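# Tuck chair under desk and park cart in bay

## Task

Slide the office chair fully under the desk so it finishes upright with every wheel on the floor; bring the utility cart into the yellow-taped bay so that all four of its wheels sit inside the tape lines and none rests on the tape; keep the desk roughly in its current place with its load still on top and nothing overhanging its edges; the robot must not topple or finish leaning; at the end release whatever is held and back away.

## Robot and tools

Robot: TidyBot++, one arm only. A mobile base (0.54 m long, 0.50 m wide, 0.38 m tall) on four powered casters carries a seven-joint arm with a two-finger gripper. The shoulder sits 0.12 m ahead of the base centre at 0.68 m height. Link lengths: upper arm 0.42 m, forearm 0.31 m, hand 0.31 m to the hand point. The arm begins folded, hand down, sticking up to 0.08 m past the base front, elbow up to 1.15 m high. Cameras: base_camera (fixed on the base, looking forward and down) and wrist_camera (points where the hand points).

Frames: base frame has its origin on the floor below the base centre, x forward, y left, z up, in metres. The odometry frame is the base frame as it was at scene start; base_odometry reports x, y and heading (rad, left positive, -3.142 to 3.142) there, from wheel turns only, so slip looks like motion and drift of a few cm builds up. hand_pose is the midpoint between the finger pads in the base frame: x, y, z then quaternion qw, qx, qy, qz; the hand's z axis runs along the fingers, its y axis is the closing direction.

move: one action per call; all actions start together. Arguments:
- base: object of offsets relative to where the base is when the command begins, measured along the base's own axes: translate_m (forward +, -2 to 2 m), strafe_m (left +, -2 to 2 m), rotate_rad (counter-clockwise from above +, -6.3 to 6.3 rad). Translate and strafe together give one straight-line move.
- joints: absolute targets by name. joint_1_rad (any angle; positive turns the arm clockwise from above, opposite to heading), joint_2_rad shoulder -2.249 to 2.249 (0 upright, + leans forward), joint_3_rad any angle, joint_4_rad elbow -2.579 to 2.579 (negative bends forward when joint_3 is 3.14), joint_5_rad any angle, joint_6_rad wrist -2.099 to 2.099, joint_7_rad any angle (1.57 with hand down opens fingers left/right), gripper_pos 0 (open, ~85 mm gap) to 1 (closed, squeezing 100-150 N). Unbounded joints take the short way; send steps below half a turn.
- target: absolute hand pose as a single list of seven numbers [x, y, z, qw, qx, qy, qz], base frame, metres. With target, joints may only include gripper_pos.
- speeds: top-speed caps for this action: translate_m/strafe_m 0.05-0.5 m/s (name only one of them for a combined move), rotate_rad 0.1-1.57 rad/s.
- cameras: list from base_camera, wrist_camera, all; [] for none.
- blocking: true/omitted waits until everything is at rest; false returns in about 0.5 s while motion continues. A new move overrides only what it names.
A move with no action just reports state and pictures. Unknown keys make a call invalid; out-of-range values get it refused, and a refusal or an uncommanded stop cancels the rest of that reply's calls.

wait: seconds 0-10, plus cameras; returns early once motion ends. stop: brakes all running motions. zoom_image: camera name and region [x0, y0, x1, y1] in pixels (max 504x504) of that camera's latest image. finished_scene: scene = current scene number; irreversible; the goal must hold without the robot.

Result lines: base_status, joint_status, hand_status give done, moving, off_target (rested away from target, may still push), not_followed (a check withheld arm targets; "pose unreachable" or "joint command not followed" with a cause), contact_stop or time_out (uncommanded stops; base moves end after 14 s). Base "done" only means the wheels turned enough, even if blocked. hand_target is where the joint targets would place the hand; hand_pose is the measured hand. motor_effort is percent of maximum torque per motor with the action's peak in brackets; base_tilt gives forward/right lean in degrees; on_its_own lists uncommanded behaviour; pictures names images in order; Motor temperatures lists each arm joint; MOTOR HOT appears at 60 °C, and 75 °C causes an over-temperature stop. ARM HIT means the arm struck the base or itself. torque_fault freezes the arm 10 s.

Practical hints: hand targets usually land within ~3 cm; correct by adding (wanted minus measured) to the last target. To hold still, resend hand_target, not hand_pose. Hand-down reach tops out near 0.94 m height close in. The arm never avoids obstacles and will keep pressing; it also is not checked against the base. Push chair and cart gently with low speeds, keeping the contact point low; a hand caught 0.6 m or higher while the base drives, or a sideways swing of a stretched arm, can topple the robot. Watch base_tilt and back off if it leans. Avoid hard hits, slams, strong grips on parts resting on something, and releasing moving objects. Don't bump the desk or its load. Finish by opening the gripper and reversing away.

Each tool is called after ">>>" as name(argument=value, ...), one argument or row to a line, values as JSON.

## Session

>>> move(
  base={"rotate_rad":1.0},
)

>>> move(
  base={"rotate_rad":1.0},
)

>>> move(
  base={"rotate_rad":1.0},
)

>>> move(
  base={"rotate_rad":1.0},
)

>>> move(
  base={"rotate_rad":1.0},
)

>>> move(
  base={"rotate_rad":1.28},
)

Scene clock: 1.90 s.
Motor temperatures (°C): [31 34 27 29 39 47 40]
move: done
base_odometry: x=+0.000 y=+0.000 heading=+1.000
base_tilt: forward=+0.4 right=-0.2
base_status: done
joint_positions: joint_1_rad=-0.045 joint_2_rad=-0.358 joint_3_rad=+3.189 joint_4_rad=-2.513 joint_5_rad=+0.022 joint_6_rad=-0.921 joint_7_rad=+1.551 gripper_pos=+0.000
joint_status: not commanded
motor_effort: joint_1_rad=+0(1) joint_2_rad=-1(2) joint_3_rad=+0(1) joint_4_rad=+15(16) joint_5_rad=-1(2) joint_6_rad=+1(1) joint_7_rad=+0(0)
hand_pose: x=+0.2547 y=-0.0026 z=+0.5920 quat_wxyz=(+0.001, +0.999, -0.003, +0.033) (m; base frame)
hand_target: x=+0.2546 y=-0.0026 z=+0.5919 quat_wxyz=(+0.001, +0.999, -0.003, +0.033) (m; base frame)
hand_status: not commanded
pictures: base_camera, wrist_camera
camera_calibration:
wrist_camera: T_world_to_cam=[[-0.00107719, -0.999987, -0.00500201, -0.000101024], [-0.999356, 0.00125593, -0.0358699, 0.328711], [0.0358757, 0.00496014, -0.999344, 0.719834], [0, 0, 0, 1]] pos_world=[0.302674, -0.00408434, 0.731152]

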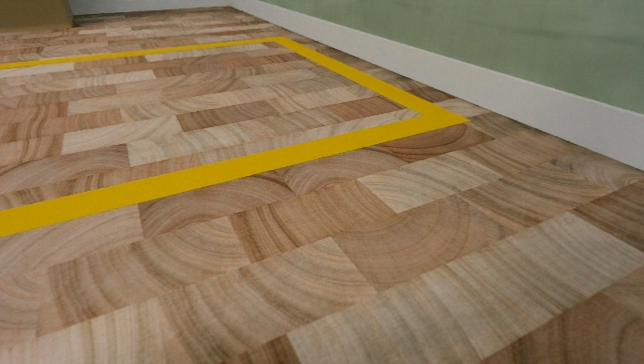

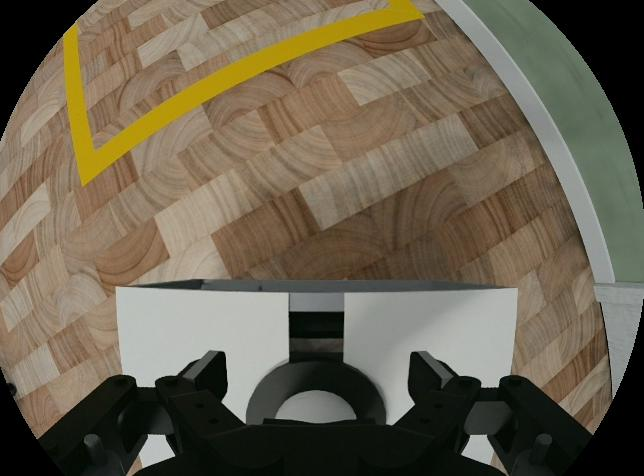

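Scene clock: 3.80 s.
Motor temperatures (°C): [31 34 27 29 39 47 40]
move: done
base_odometry: x=+0.000 y=+0.000 heading=+1.999
base_tilt: forward=+0.4 right=-0.2
base_status: done
joint_positions: joint_1_rad=-0.045 joint_2_rad=-0.358 joint_3_rad=+3.189 joint_4_rad=-2.513 joint_5_rad=+0.022 joint_6_rad=-0.921 joint_7_rad=+1.551 gripper_pos=+0.000
joint_status: not commanded
motor_effort: joint_1_rad=+0(1) joint_2_rad=-1(2) joint_3_rad=+0(1) joint_4_rad=+15(15) joint_5_rad=-1(2) joint_6_rad=+1(1) joint_7_rad=+0(0)
hand_pose: x=+0.2547 y=-0.0026 z=+0.5920 quat_wxyz=(+0.001, +0.999, -0.003, +0.033) (m; base frame)
hand_target: x=+0.2546 y=-0.0026 z=+0.5919 quat_wxyz=(+0.001, +0.999, -0.003, +0.033) (m; base frame)
hand_status: not commanded
pictures: base_camera, wrist_camera
camera_calibration:
wrist_camera: T_world_to_cam=[[-0.00107719, -0.999987, -0.00500201, -0.000101024], [-0.999356, 0.00125593, -0.0358699, 0.328711], [0.0358757, 0.00496014, -0.999344, 0.719834], [0, 0, 0, 1]] pos_world=[0.302674, -0.00408434, 0.731152]

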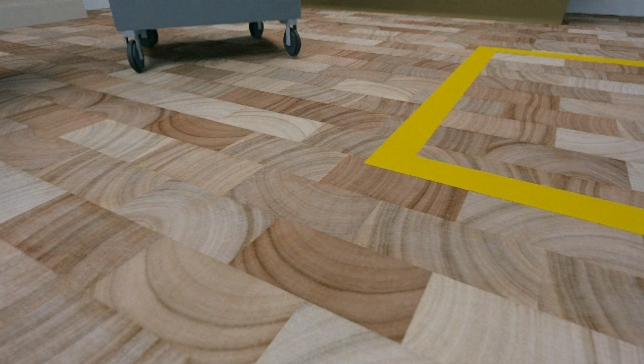

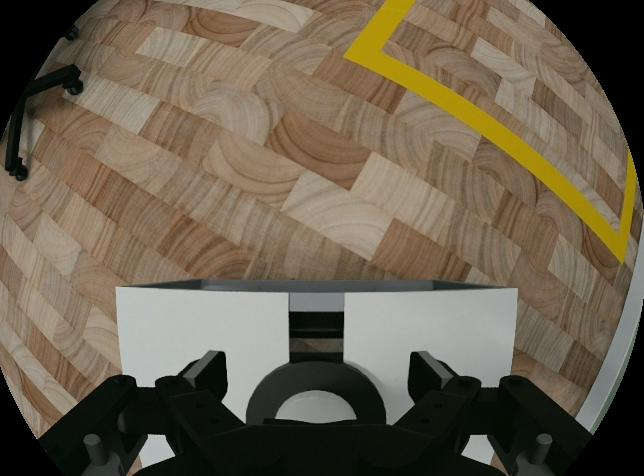

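Scene clock: 5.70 s.
Motor temperatures (°C): [31 34 26 29 39 47 40]
move: done
base_odometry: x=+0.000 y=+0.000 heading=+2.999
base_tilt: forward=+0.4 right=-0.2
base_status: done
joint_positions: joint_1_rad=-0.045 joint_2_rad=-0.358 joint_3_rad=+3.189 joint_4_rad=-2.513 joint_5_rad=+0.022 joint_6_rad=-0.921 joint_7_rad=+1.551 gripper_pos=+0.000
joint_status: not commanded
motor_effort: joint_1_rad=+0(1) joint_2_rad=-1(2) joint_3_rad=+0(1) joint_4_rad=+15(15) joint_5_rad=-1(2) joint_6_rad=+1(1) joint_7_rad=+0(0)
hand_pose: x=+0.2547 y=-0.0026 z=+0.5920 quat_wxyz=(+0.001, +0.999, -0.003, +0.033) (m; base frame)
hand_target: x=+0.2546 y=-0.0026 z=+0.5919 quat_wxyz=(+0.001, +0.999, -0.003, +0.033) (m; base frame)
hand_status: not commanded
pictures: base_camera, wrist_camera
camera_calibration:
wrist_camera: T_world_to_cam=[[-0.00107719, -0.999987, -0.00500201, -0.000101024], [-0.999356, 0.00125593, -0.0358699, 0.328711], [0.0358757, 0.00496014, -0.999344, 0.719834], [0, 0, 0, 1]] pos_world=[0.302674, -0.00408434, 0.731152]

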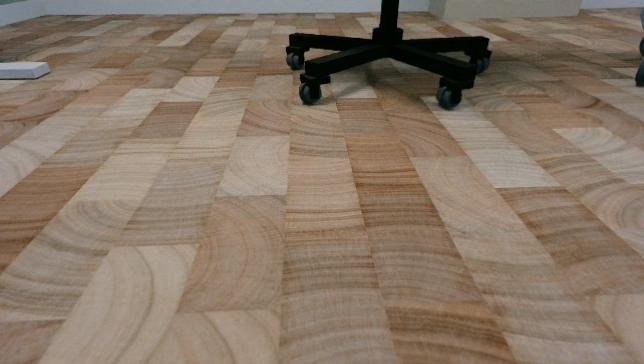

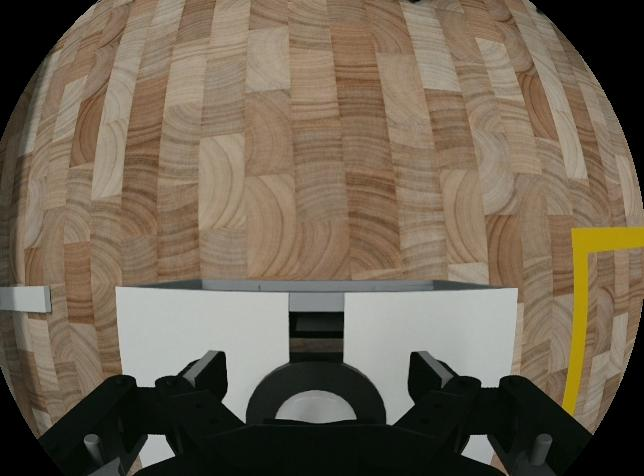

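Scene clock: 7.60 s.
Motor temperatures (°C): [31 34 26 29 39 47 40]
move: done
base_odometry: x=+0.000 y=+0.000 heading=-2.285
base_tilt: forward=+0.4 right=-0.2
base_status: done
joint_positions: joint_1_rad=-0.045 joint_2_rad=-0.358 joint_3_rad=+3.189 joint_4_rad=-2.513 joint_5_rad=+0.022 joint_6_rad=-0.921 joint_7_rad=+1.551 gripper_pos=+0.000
joint_status: not commanded
motor_effort: joint_1_rad=+0(1) joint_2_rad=-1(2) joint_3_rad=+0(1) joint_4_rad=+15(16) joint_5_rad=-1(2) joint_6_rad=+1(1) joint_7_rad=+0(0)
hand_pose: x=+0.2547 y=-0.0026 z=+0.5920 quat_wxyz=(+0.001, +0.999, -0.003, +0.033) (m; base frame)
hand_target: x=+0.2546 y=-0.0026 z=+0.5919 quat_wxyz=(+0.001, +0.999, -0.003, +0.033) (m; base frame)
hand_status: not commanded
pictures: base_camera, wrist_camera
camera_calibration:
wrist_camera: T_world_to_cam=[[-0.00107719, -0.999987, -0.00500201, -0.000101024], [-0.999356, 0.00125593, -0.0358699, 0.328711], [0.0358757, 0.00496014, -0.999344, 0.719834], [0, 0, 0, 1]] pos_world=[0.302674, -0.00408434, 0.731152]

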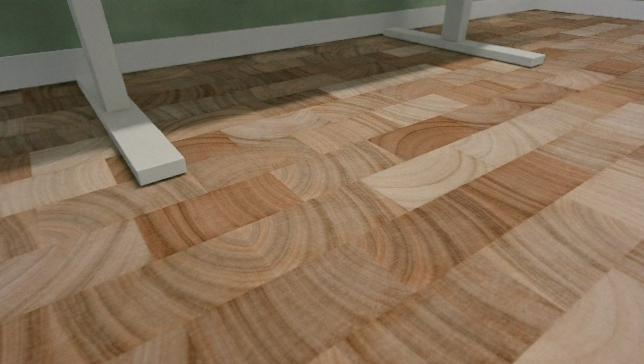

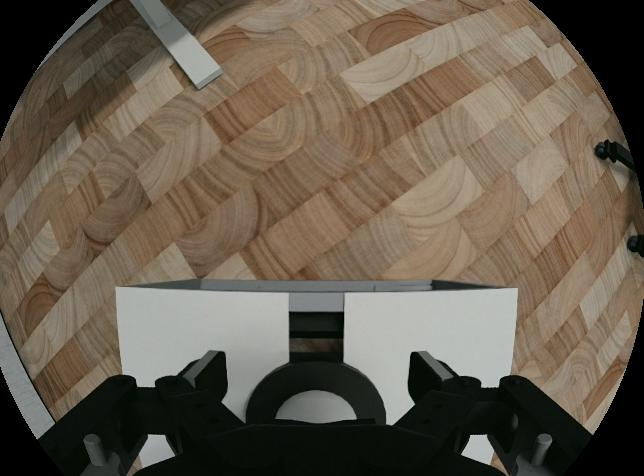

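Scene clock: 9.50 s.
Motor temperatures (°C): [31 34 26 29 39 47 40]
move: done
base_odometry: x=+0.000 y=+0.000 heading=-1.285
base_tilt: forward=+0.4 right=-0.2
base_status: done
joint_positions: joint_1_rad=-0.045 joint_2_rad=-0.358 joint_3_rad=+3.189 joint_4_rad=-2.513 joint_5_rad=+0.022 joint_6_rad=-0.921 joint_7_rad=+1.551 gripper_pos=+0.000
joint_status: not commanded
motor_effort: joint_1_rad=+0(1) joint_2_rad=-1(2) joint_3_rad=+0(1) joint_4_rad=+15(15) joint_5_rad=-1(2) joint_6_rad=+1(1) joint_7_rad=+0(0)
hand_pose: x=+0.2547 y=-0.0026 z=+0.5920 quat_wxyz=(+0.001, +0.999, -0.003, +0.033) (m; base frame)
hand_target: x=+0.2546 y=-0.0026 z=+0.5919 quat_wxyz=(+0.001, +0.999, -0.003, +0.033) (m; base frame)
hand_status: not commanded
pictures: base_camera, wrist_camera
camera_calibration:
wrist_camera: T_world_to_cam=[[-0.00107719, -0.999987, -0.00500201, -0.000101024], [-0.999356, 0.00125593, -0.0358699, 0.328711], [0.0358757, 0.00496014, -0.999344, 0.719834], [0, 0, 0, 1]] pos_world=[0.302674, -0.00408434, 0.731152]

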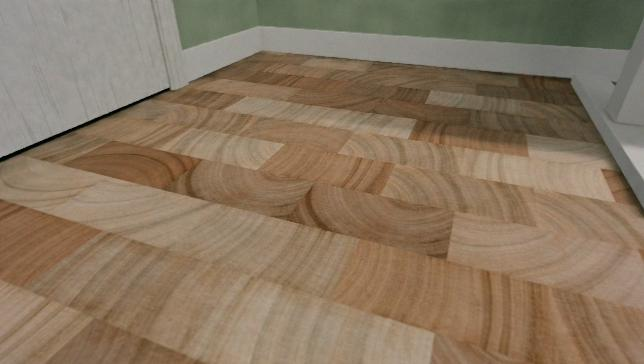

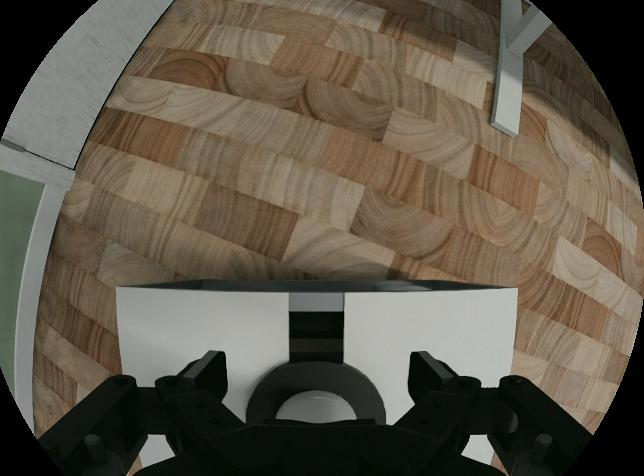

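Scene clock: 11.60 s.
Motor temperatures (°C): [31 34 26 29 39 47 40]
move: done
base_odometry: x=+0.000 y=+0.000 heading=-0.006
base_tilt: forward=+0.4 right=-0.2
base_status: done
joint_positions: joint_1_rad=-0.045 joint_2_rad=-0.358 joint_3_rad=+3.189 joint_4_rad=-2.513 joint_5_rad=+0.022 joint_6_rad=-0.921 joint_7_rad=+1.551 gripper_pos=+0.000
joint_status: not commanded
motor_effort: joint_1_rad=+0(1) joint_2_rad=-1(2) joint_3_rad=+0(1) joint_4_rad=+15(16) joint_5_rad=-1(2) joint_6_rad=+1(1) joint_7_rad=+0(0)
hand_pose: x=+0.2547 y=-0.0026 z=+0.5920 quat_wxyz=(+0.001, +0.999, -0.003, +0.033) (m; base frame)
hand_target: x=+0.2546 y=-0.0026 z=+0.5919 quat_wxyz=(+0.001, +0.999, -0.003, +0.033) (m; base frame)
hand_status: not commanded
pictures: base_camera, wrist_camera
camera_calibration:
wrist_camera: T_world_to_cam=[[-0.00107719, -0.999987, -0.00500201, -0.000101024], [-0.999356, 0.00125593, -0.0358699, 0.328711], [0.0358757, 0.00496014, -0.999344, 0.719834], [0, 0, 0, 1]] pos_world=[0.302674, -0.00408434, 0.731152]

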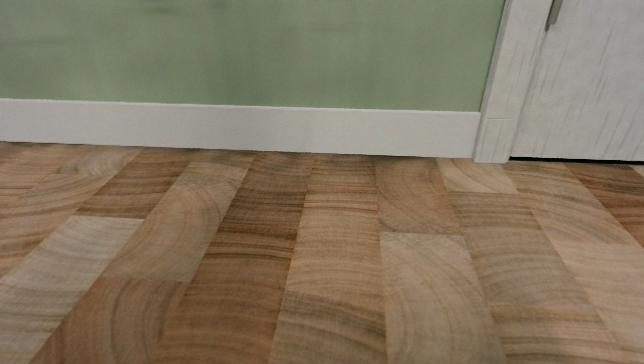

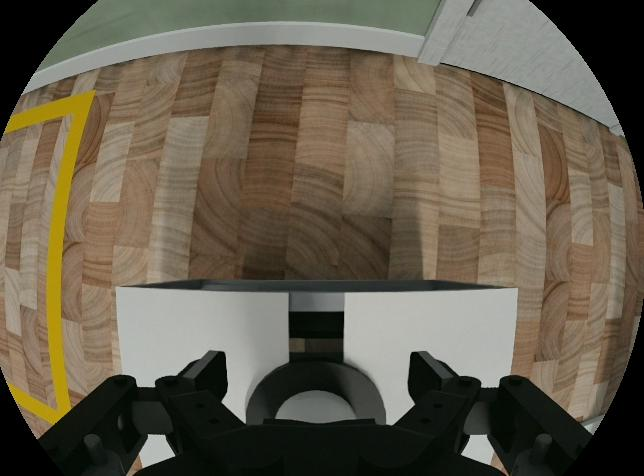

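>>> move(
  joints={"joint_6_rad":0.25},
  base={"rotate_rad":2.2},
)

>>> move(
  base={"rotate_rad":0.8},
)

>>> move(
  base={"rotate_rad":1.2},
  cameras=["wrist_camera"],
)

Scene clock: 15.13 s.
Motor temperatures (°C): [31 34 26 29 39 47 40]
move: done
base_odometry: x=+0.000 y=+0.000 heading=+2.194
base_tilt: forward=+0.4 right=-0.2
base_status: done
joint_positions: joint_1_rad=-0.045 joint_2_rad=-0.358 joint_3_rad=+3.189 joint_4_rad=-2.508 joint_5_rad=+0.022 joint_6_rad=+0.184 joint_7_rad=+1.551 gripper_pos=+0.000
joint_status: all done
motor_effort: joint_1_rad=+0(1) joint_2_rad=-6(7) joint_3_rad=+1(1) joint_4_rad=+20(20) joint_5_rad=-2(2) joint_6_rad=+8(9) joint_7_rad=+0(0)
hand_pose: x=+0.5223 y=+0.0013 z=+0.7838 quat_wxyz=(-0.008, +0.832, -0.002, +0.554) (m; base frame)
hand_target: x=+0.5283 y=+0.0015 z=+0.8003 quat_wxyz=(-0.009, +0.815, -0.002, +0.579) (m; base frame)
hand_status: not commanded
pictures: base_camera, wrist_camera
camera_calibration:
wrist_camera: T_world_to_cam=[[0.0131595, -0.999819, -0.0137605, 0.00445538], [-0.412704, 0.0071039, -0.910837, 0.982458], [0.91077, 0.0176651, -0.412536, -0.0150763], [0, 0, 0, 1]] pos_world=[0.419137, -0.00225838, 0.888701]

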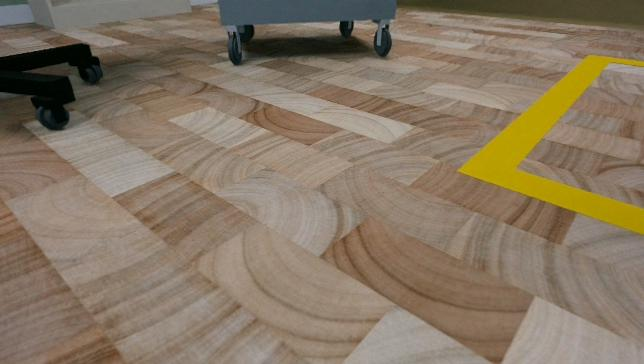

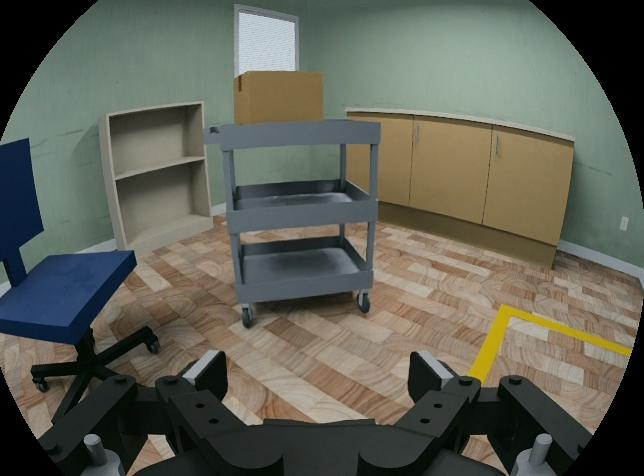

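Scene clock: 16.87 s.
Motor temperatures (°C): [31 34 26 29 39 47 40]
move: done
base_odometry: x=+0.000 y=+0.000 heading=+2.994
base_tilt: forward=+0.4 right=-0.2
base_status: done
joint_positions: joint_1_rad=-0.045 joint_2_rad=-0.358 joint_3_rad=+3.189 joint_4_rad=-2.508 joint_5_rad=+0.022 joint_6_rad=+0.184 joint_7_rad=+1.551 gripper_pos=+0.000
joint_status: not commanded
motor_effort: joint_1_rad=+0(1) joint_2_rad=-6(6) joint_3_rad=+0(2) joint_4_rad=+19(20) joint_5_rad=-1(2) joint_6_rad=+8(9) joint_7_rad=+0(1)
hand_pose: x=+0.5223 y=+0.0013 z=+0.7838 quat_wxyz=(-0.008, +0.832, -0.002, +0.554) (m; base frame)
hand_target: x=+0.5283 y=+0.0015 z=+0.8003 quat_wxyz=(-0.009, +0.815, -0.002, +0.579) (m; base frame)
hand_status: not commanded
pictures: base_camera, wrist_camera
camera_calibration:
wrist_camera: T_world_to_cam=[[0.0132486, -0.999818, -0.0137605, 0.00444466], [-0.41265, 0.00706819, -0.910862, 0.982467], [0.910794, 0.0177459, -0.412481, -0.0151321], [0, 0, 0, 1]] pos_world=[0.419138, -0.00223189, 0.888712]

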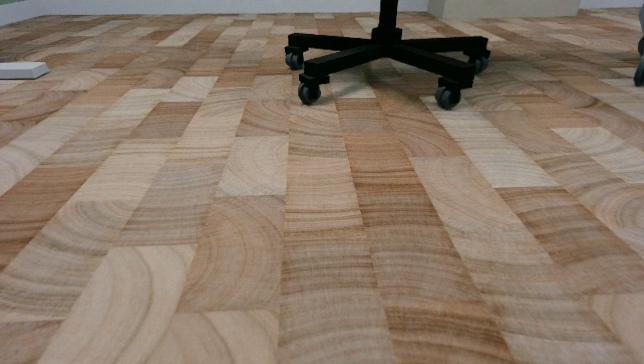

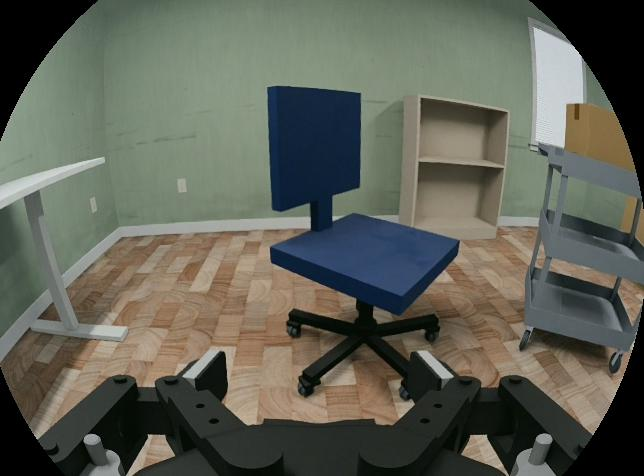

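Scene clock: 18.90 s.
Motor temperatures (°C): [31 34 26 29 39 47 40]
move: done
base_odometry: x=+0.000 y=+0.000 heading=-2.090
base_tilt: forward=+0.4 right=-0.2
base_status: done
joint_positions: joint_1_rad=-0.045 joint_2_rad=-0.358 joint_3_rad=+3.189 joint_4_rad=-2.508 joint_5_rad=+0.022 joint_6_rad=+0.184 joint_7_rad=+1.551 gripper_pos=+0.000
joint_status: not commanded
motor_effort: joint_1_rad=+0(1) joint_2_rad=-6(7) joint_3_rad=+1(1) joint_4_rad=+19(20) joint_5_rad=-1(2) joint_6_rad=+8(9) joint_7_rad=+0(1)
hand_pose: x=+0.5224 y=+0.0014 z=+0.7839 quat_wxyz=(-0.008, +0.832, -0.002, +0.554) (m; base frame)
hand_target: x=+0.5283 y=+0.0015 z=+0.8003 quat_wxyz=(-0.009, +0.815, -0.002, +0.579) (m; base frame)
hand_status: not commanded
pictures: wrist_camera
camera_calibration:
wrist_camera: T_world_to_cam=[[0.01337, -0.999816, -0.0137605, 0.00442975], [-0.412429, 0.00702242, -0.910963, 0.982506], [0.910892, 0.0178548, -0.412259, -0.015356], [0, 0, 0, 1]] pos_world=[0.419142, -0.00219646, 0.888757]

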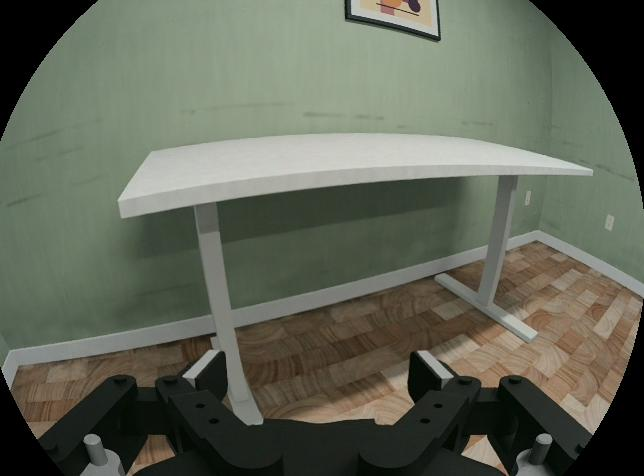

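>>> move(
  base={"rotate_rad":-1.893},
  cameras=[],
)

>>> move(
  base={"translate_m":0.15,"strafe_m":0.79},
)

Scene clock: 22.10 s.
Motor temperatures (°C): [31 34 26 29 39 47 40]
move: done
base_odometry: x=+0.000 y=+0.000 heading=+2.301
base_tilt: forward=+0.4 right=-0.2
base_status: done
joint_positions: joint_1_rad=-0.045 joint_2_rad=-0.358 joint_3_rad=+3.189 joint_4_rad=-2.508 joint_5_rad=+0.022 joint_6_rad=+0.185 joint_7_rad=+1.551 gripper_pos=+0.000
joint_status: not commanded
motor_effort: joint_1_rad=+0(1) joint_2_rad=-6(7) joint_3_rad=+0(2) joint_4_rad=+20(20) joint_5_rad=-1(2) joint_6_rad=+9(9) joint_7_rad=+0(0)
hand_pose: x=+0.5224 y=+0.0015 z=+0.7840 quat_wxyz=(-0.008, +0.832, -0.002, +0.555) (m; base frame)
hand_target: x=+0.5283 y=+0.0015 z=+0.8003 quat_wxyz=(-0.009, +0.815, -0.002, +0.579) (m; base frame)
hand_status: not commanded
pictures: none
No camera images: "cameras" was empty.

Scene clock: 24.87 s.
Motor temperatures (°C): [31 34 26 29 39 47 40]
move: done
base_odometry: x=-0.689 y=-0.415 heading=+2.300
base_tilt: forward=+0.4 right=-0.2
base_status: done
joint_positions: joint_1_rad=-0.045 joint_2_rad=-0.358 joint_3_rad=+3.189 joint_4_rad=-2.508 joint_5_rad=+0.022 joint_6_rad=+0.185 joint_7_rad=+1.551 gripper_pos=+0.000
joint_status: not commanded
motor_effort: joint_1_rad=+0(1) joint_2_rad=-6(7) joint_3_rad=+0(2) joint_4_rad=+20(20) joint_5_rad=-1(2) joint_6_rad=+8(9) joint_7_rad=+0(0)
hand_pose: x=+0.5224 y=+0.0015 z=+0.7840 quat_wxyz=(-0.008, +0.832, -0.002, +0.555) (m; base frame)
hand_target: x=+0.5283 y=+0.0015 z=+0.8003 quat_wxyz=(-0.009, +0.815, -0.002, +0.579) (m; base frame)
hand_status: not commanded
pictures: base_camera, wrist_camera
camera_calibration:
wrist_camera: T_world_to_cam=[[0.0136707, -0.999812, -0.0137502, 0.00438589], [-0.411931, 0.0068989, -0.911189, 0.982593], [0.911112, 0.0181207, -0.411759, -0.0158597], [0, 0, 0, 1]] pos_world=[0.419151, -0.00210636, 0.888858]

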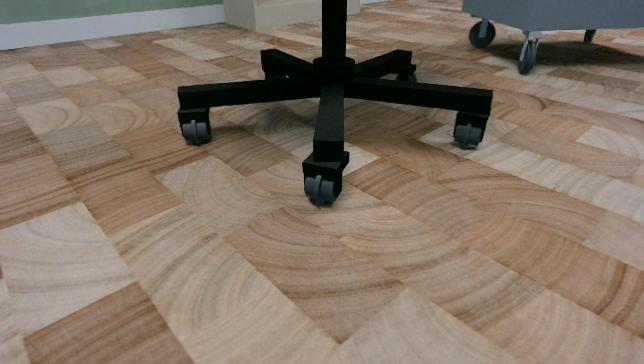

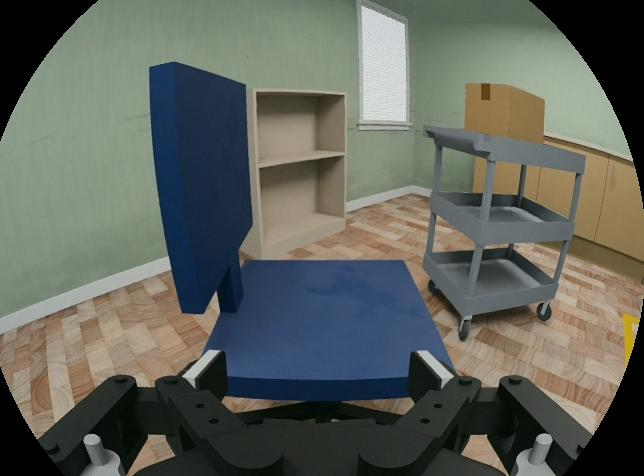

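>>> move(
  base={"strafe_m":0.2},
)

Scene clock: 26.63 s.
Motor temperatures (°C): [31 34 26 29 39 47 40]
move: done
base_odometry: x=-0.838 y=-0.548 heading=+2.300
base_tilt: forward=+0.4 right=-0.2
base_status: done
joint_positions: joint_1_rad=-0.045 joint_2_rad=-0.358 joint_3_rad=+3.188 joint_4_rad=-2.508 joint_5_rad=+0.022 joint_6_rad=+0.185 joint_7_rad=+1.551 gripper_pos=+0.000
joint_status: not commanded
motor_effort: joint_1_rad=+0(1) joint_2_rad=-6(6) joint_3_rad=+1(2) joint_4_rad=+19(20) joint_5_rad=-1(2) joint_6_rad=+8(9) joint_7_rad=+0(0)
hand_pose: x=+0.5224 y=+0.0016 z=+0.7840 quat_wxyz=(-0.008, +0.832, -0.002, +0.555) (m; base frame)
hand_target: x=+0.5283 y=+0.0015 z=+0.8003 quat_wxyz=(-0.009, +0.815, -0.002, +0.579) (m; base frame)
hand_status: not commanded
pictures: base_camera, wrist_camera
camera_calibration:
wrist_camera: T_world_to_cam=[[0.013946, -0.99981, -0.0136472, 0.00428282], [-0.411929, 0.00669176, -0.911192, 0.982592], [0.911109, 0.0183291, -0.411757, -0.0158585], [0, 0, 0, 1]] pos_world=[0.419147, -0.00200259, 0.888858]

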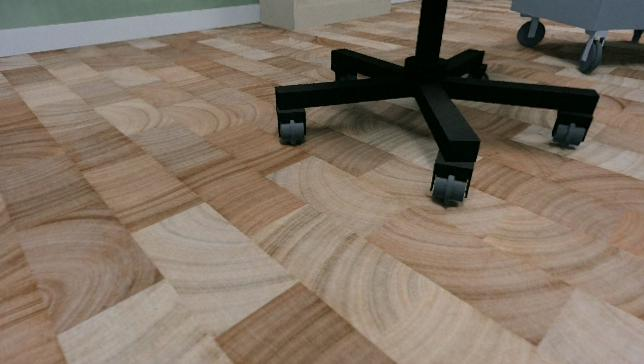

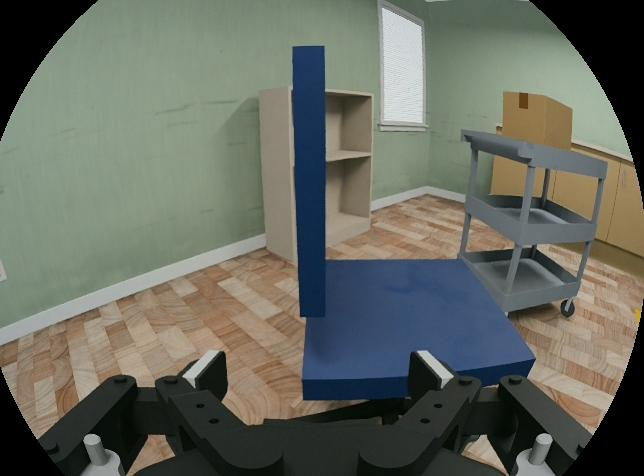

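>>> move(
  base={"translate_m":0.22},
)

Scene clock: 28.20 s.
Motor temperatures (°C): [31 34 26 29 39 47 40]
move: done
base_odometry: x=-0.985 y=-0.384 heading=+2.300
base_tilt: forward=+0.4 right=-0.2
base_status: done
joint_positions: joint_1_rad=-0.045 joint_2_rad=-0.354 joint_3_rad=+3.188 joint_4_rad=-2.508 joint_5_rad=+0.022 joint_6_rad=+0.187 joint_7_rad=+1.551 gripper_pos=+0.000
joint_status: not commanded
motor_effort: joint_1_rad=+0(1) joint_2_rad=-6(9) joint_3_rad=+0(1) joint_4_rad=+19(21) joint_5_rad=-1(1) joint_6_rad=+8(9) joint_7_rad=+0(0)
hand_pose: x=+0.5232 y=+0.0016 z=+0.7830 quat_wxyz=(-0.008, +0.833, -0.002, +0.554) (m; base frame)
hand_target: x=+0.5283 y=+0.0015 z=+0.8003 quat_wxyz=(-0.009, +0.815, -0.002, +0.579) (m; base frame)
hand_status: not commanded
pictures: base_camera, wrist_camera
camera_calibration:
wrist_camera: T_world_to_cam=[[0.0139262, -0.999812, -0.0135105, 0.00418723], [-0.413615, 0.00654148, -0.910429, 0.982245], [0.910346, 0.0182669, -0.413446, -0.0152341], [0, 0, 0, 1]] pos_world=[0.420081, -0.00196062, 0.888022]

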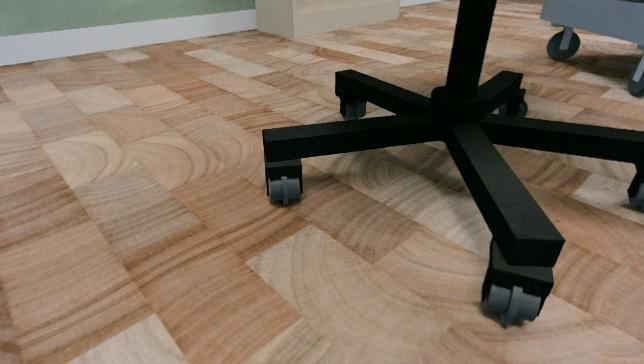

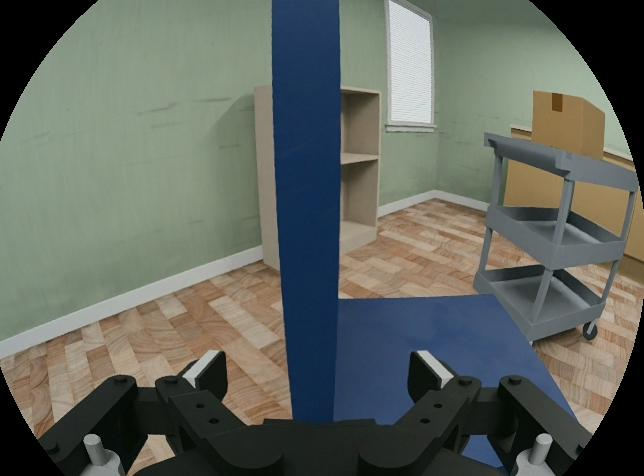

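>>> move(
  base={"translate_m":0.13,"strafe_m":0.006},
  speeds={"translate_m":0.15},
)

Scene clock: 29.73 s.
Motor temperatures (°C): [31 34 26 29 39 47 40]
move: done
base_odometry: x=-1.076 y=-0.291 heading=+2.300
base_tilt: forward=+0.4 right=-0.2
base_status: done
joint_positions: joint_1_rad=-0.045 joint_2_rad=-0.357 joint_3_rad=+3.188 joint_4_rad=-2.508 joint_5_rad=+0.022 joint_6_rad=+0.188 joint_7_rad=+1.551 gripper_pos=+0.000
joint_status: not commanded
motor_effort: joint_1_rad=+0(1) joint_2_rad=-6(9) joint_3_rad=+0(1) joint_4_rad=+20(21) joint_5_rad=-1(2) joint_6_rad=+8(9) joint_7_rad=+0(0)
hand_pose: x=+0.5229 y=+0.0016 z=+0.7844 quat_wxyz=(-0.008, +0.832, -0.002, +0.555) (m; base frame)
hand_target: x=+0.5283 y=+0.0015 z=+0.8003 quat_wxyz=(-0.009, +0.815, -0.002, +0.579) (m; base frame)
hand_status: not commanded
pictures: base_camera, wrist_camera
camera_calibration:
wrist_camera: T_world_to_cam=[[0.0139765, -0.99981, -0.0136075, 0.00424669], [-0.410387, 0.00667403, -0.911887, 0.98283], [0.911804, 0.0183293, -0.410216, -0.0177294], [0, 0, 0, 1]] pos_world=[0.419447, -0.00198858, 0.889015]

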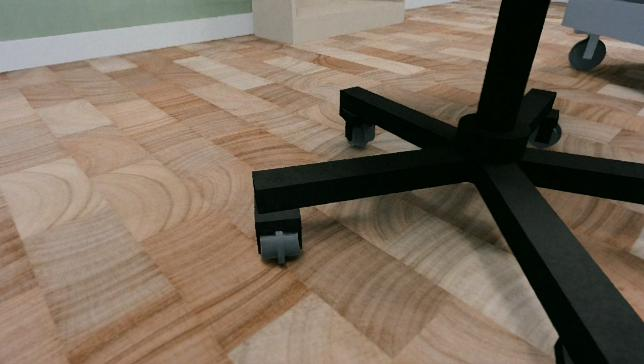

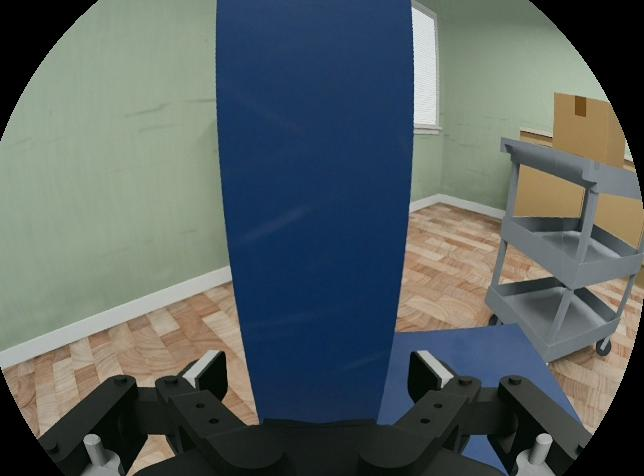

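>>> move(
  joints={"gripper_pos":0.8},
)

Scene clock: 30.80 s.
Motor temperatures (°C): [31 34 26 29 39 47 40]
move: off_target
base_odometry: x=-1.076 y=-0.291 heading=+2.300
base_tilt: forward=+0.4 right=-0.2
base_status: not commanded
joint_positions: joint_1_rad=-0.048 joint_2_rad=-0.358 joint_3_rad=+3.187 joint_4_rad=-2.510 joint_5_rad=+0.022 joint_6_rad=+0.188 joint_7_rad=+1.551 gripper_pos=+0.533
joint_status: gripper_pos off_target (ended at +0.533, target +0.800)
motor_effort: joint_1_rad=+1(4) joint_2_rad=-6(8) joint_3_rad=+1(4) joint_4_rad=+20(23) joint_5_rad=-2(2) joint_6_rad=+10(10) joint_7_rad=-1(1)
hand_pose: x=+0.5225 y=+0.0031 z=+0.7843 quat_wxyz=(-0.009, +0.832, +0.000, +0.555) (m; base frame)
hand_target: x=+0.5283 y=+0.0015 z=+0.8003 quat_wxyz=(-0.009, +0.815, -0.002, +0.579) (m; base frame)
hand_status: not commanded
pictures: base_camera, wrist_camera
camera_calibration:
wrist_camera: T_world_to_cam=[[0.0175472, -0.999758, -0.0132624, 0.00359128], [-0.410022, 0.00490254, -0.912062, 0.982522], [0.911907, 0.021442, -0.409837, -0.0177879], [0, 0, 0, 1]] pos_world=[0.419014, -0.000845033, 0.888879]

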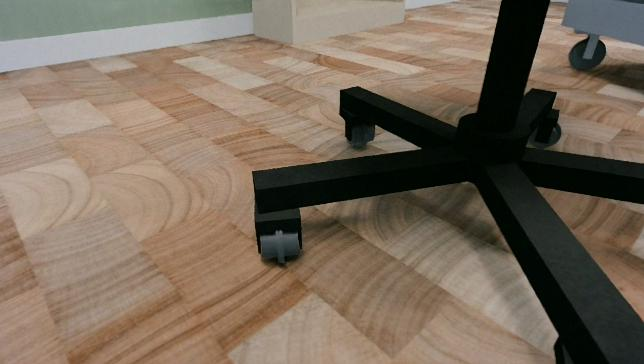

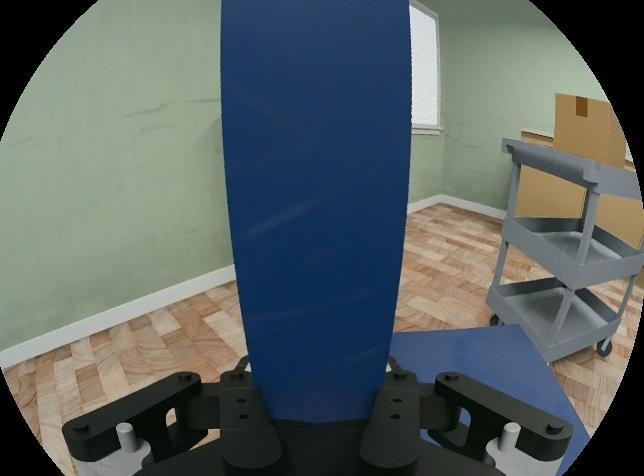

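>>> move(
  base={"translate_m":0.66,"strafe_m":0.307},
  speeds={"translate_m":0.2},
)

>>> move(
  base={"rotate_rad":-1.1},
  speeds={"rotate_rad":0.25},
)

Scene clock: 35.53 s.
Motor temperatures (°C): [31 34 26 29 39 47 40]
move: done
base_odometry: x=-1.745 y=-0.003 heading=+2.300
base_tilt: forward=+0.4 right=-0.2
base_status: done
joint_positions: joint_1_rad=-0.006 joint_2_rad=-0.354 joint_3_rad=+3.225 joint_4_rad=-2.514 joint_5_rad=+0.022 joint_6_rad=+0.202 joint_7_rad=+1.551 gripper_pos=+0.547
joint_status: not commanded
motor_effort: joint_1_rad=-7(14) joint_2_rad=-7(10) joint_3_rad=-6(11) joint_4_rad=+19(26) joint_5_rad=-1(5) joint_6_rad=+8(13) joint_7_rad=-2(9)
hand_pose: x=+0.5228 y=-0.0294 z=+0.7843 quat_wxyz=(+0.007, +0.829, -0.036, +0.558) (m; base frame)
hand_target: x=+0.5283 y=+0.0015 z=+0.8003 quat_wxyz=(-0.009, +0.815, -0.002, +0.579) (m; base frame)
hand_status: not commanded
pictures: base_camera, wrist_camera
camera_calibration:
wrist_camera: T_world_to_cam=[[-0.0594681, -0.997893, -0.0259401, 0.0212985], [-0.402973, 0.047773, -0.913964, 0.981852], [0.913278, -0.0438985, -0.404965, -0.0237876], [0, 0, 0, 1]] pos_world=[0.418651, -0.0266967, 0.888297]

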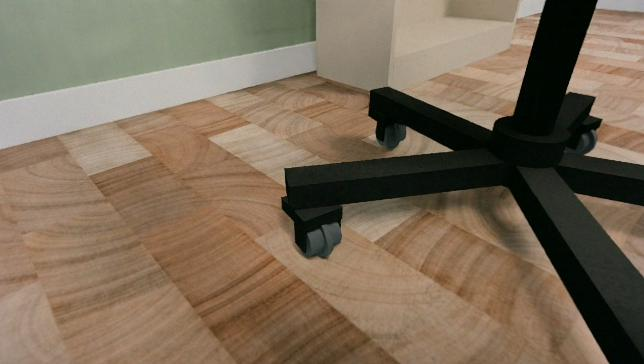

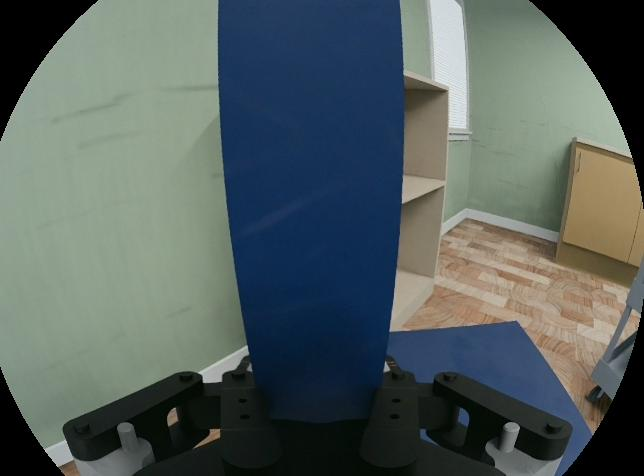

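Scene clock: 40.73 s.
Motor temperatures (°C): [31 34 26 29 39 47 40]
move: done
base_odometry: x=-1.745 y=-0.003 heading=+1.201
base_tilt: forward=+0.4 right=-0.2
base_status: done
joint_positions: joint_1_rad=-0.053 joint_2_rad=-0.347 joint_3_rad=+3.172 joint_4_rad=-2.509 joint_5_rad=+0.022 joint_6_rad=+0.205 joint_7_rad=+1.549 gripper_pos=+0.566
joint_status: not commanded
motor_effort: joint_1_rad=+1(19) joint_2_rad=-9(12) joint_3_rad=+1(16) joint_4_rad=+19(24) joint_5_rad=-3(3) joint_6_rad=+8(11) joint_7_rad=-2(5)
hand_pose: x=+0.5254 y=+0.0118 z=+0.7851 quat_wxyz=(-0.013, +0.830, +0.009, +0.558) (m; base frame)
hand_target: x=+0.5283 y=+0.0015 z=+0.8003 quat_wxyz=(-0.009, +0.815, -0.002, +0.579) (m; base frame)
hand_status: not commanded
pictures: base_camera, wrist_camera
camera_calibration:
wrist_camera: T_world_to_cam=[[0.0368881, -0.999278, -0.0090678, -0.00121566], [-0.403689, -0.00660022, -0.914872, 0.983398], [0.914152, 0.0374085, -0.403641, -0.0265226], [0, 0, 0, 1]] pos_world=[0.421277, 0.00626803, 0.888967]

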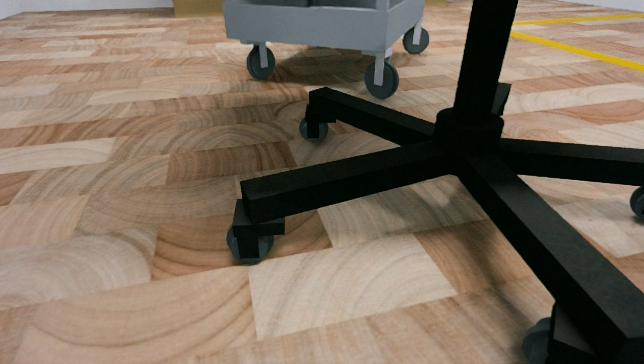

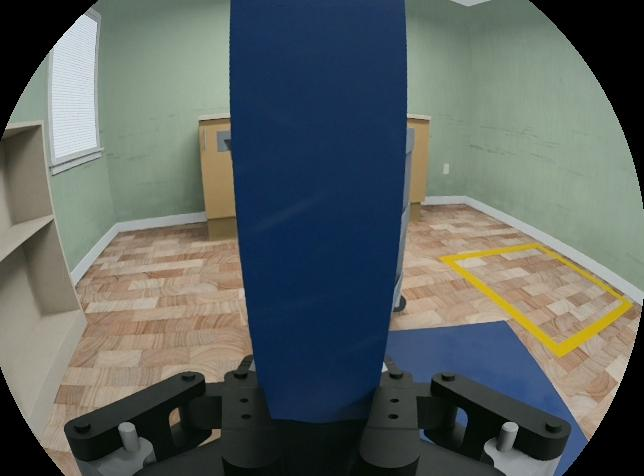

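Works excellently. Finish rotation.

>>> move(
  base={"rotate_rad":-1.2},
  speeds={"rotate_rad":0.25},
)

Scene clock: 46.33 s.
Motor temperatures (°C): [31 34 26 29 39 47 40]
move: done
base_odometry: x=-1.744 y=-0.003 heading=+0.002
base_tilt: forward=+0.4 right=-0.2
base_status: done
joint_positions: joint_1_rad=-0.053 joint_2_rad=-0.346 joint_3_rad=+3.169 joint_4_rad=-2.508 joint_5_rad=+0.022 joint_6_rad=+0.206 joint_7_rad=+1.546 gripper_pos=+0.568
joint_status: not commanded
motor_effort: joint_1_rad=+1(18) joint_2_rad=-10(12) joint_3_rad=+2(16) joint_4_rad=+19(21) joint_5_rad=-6(6) joint_6_rad=+9(10) joint_7_rad=-5(6)
hand_pose: x=+0.5258 y=+0.0131 z=+0.7854 quat_wxyz=(-0.014, +0.829, +0.009, +0.558) (m; base frame)
hand_target: x=+0.5283 y=+0.0015 z=+0.8003 quat_wxyz=(-0.009, +0.815, -0.002, +0.579) (m; base frame)
hand_status: not commanded
pictures: base_camera, wrist_camera
camera_calibration:
wrist_camera: T_world_to_cam=[[0.0386845, -0.999192, -0.0108959, 0.000568748], [-0.403174, -0.00563023, -0.915106, 0.983773], [0.914305, 0.0397933, -0.403066, -0.0273118], [0, 0, 0, 1]] pos_world=[0.421581, 0.00719399, 0.889254]

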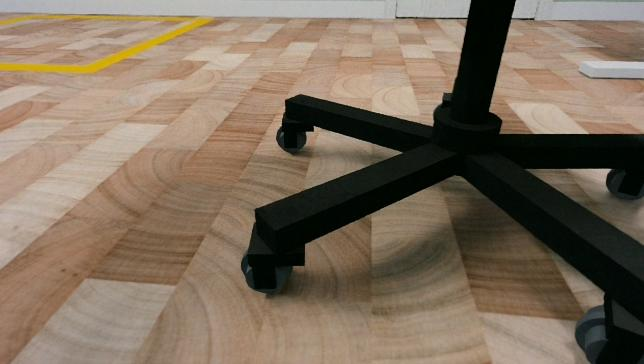

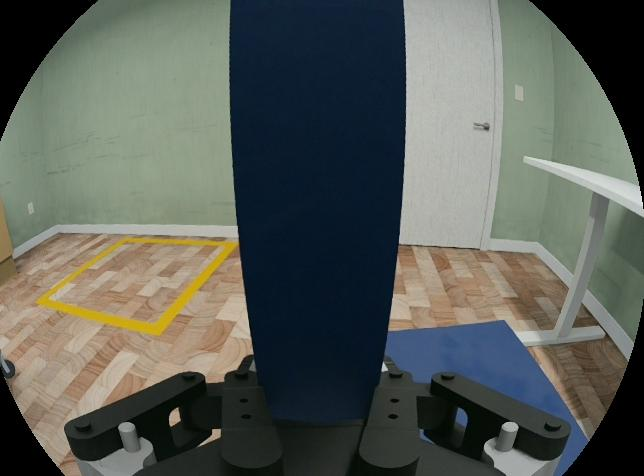

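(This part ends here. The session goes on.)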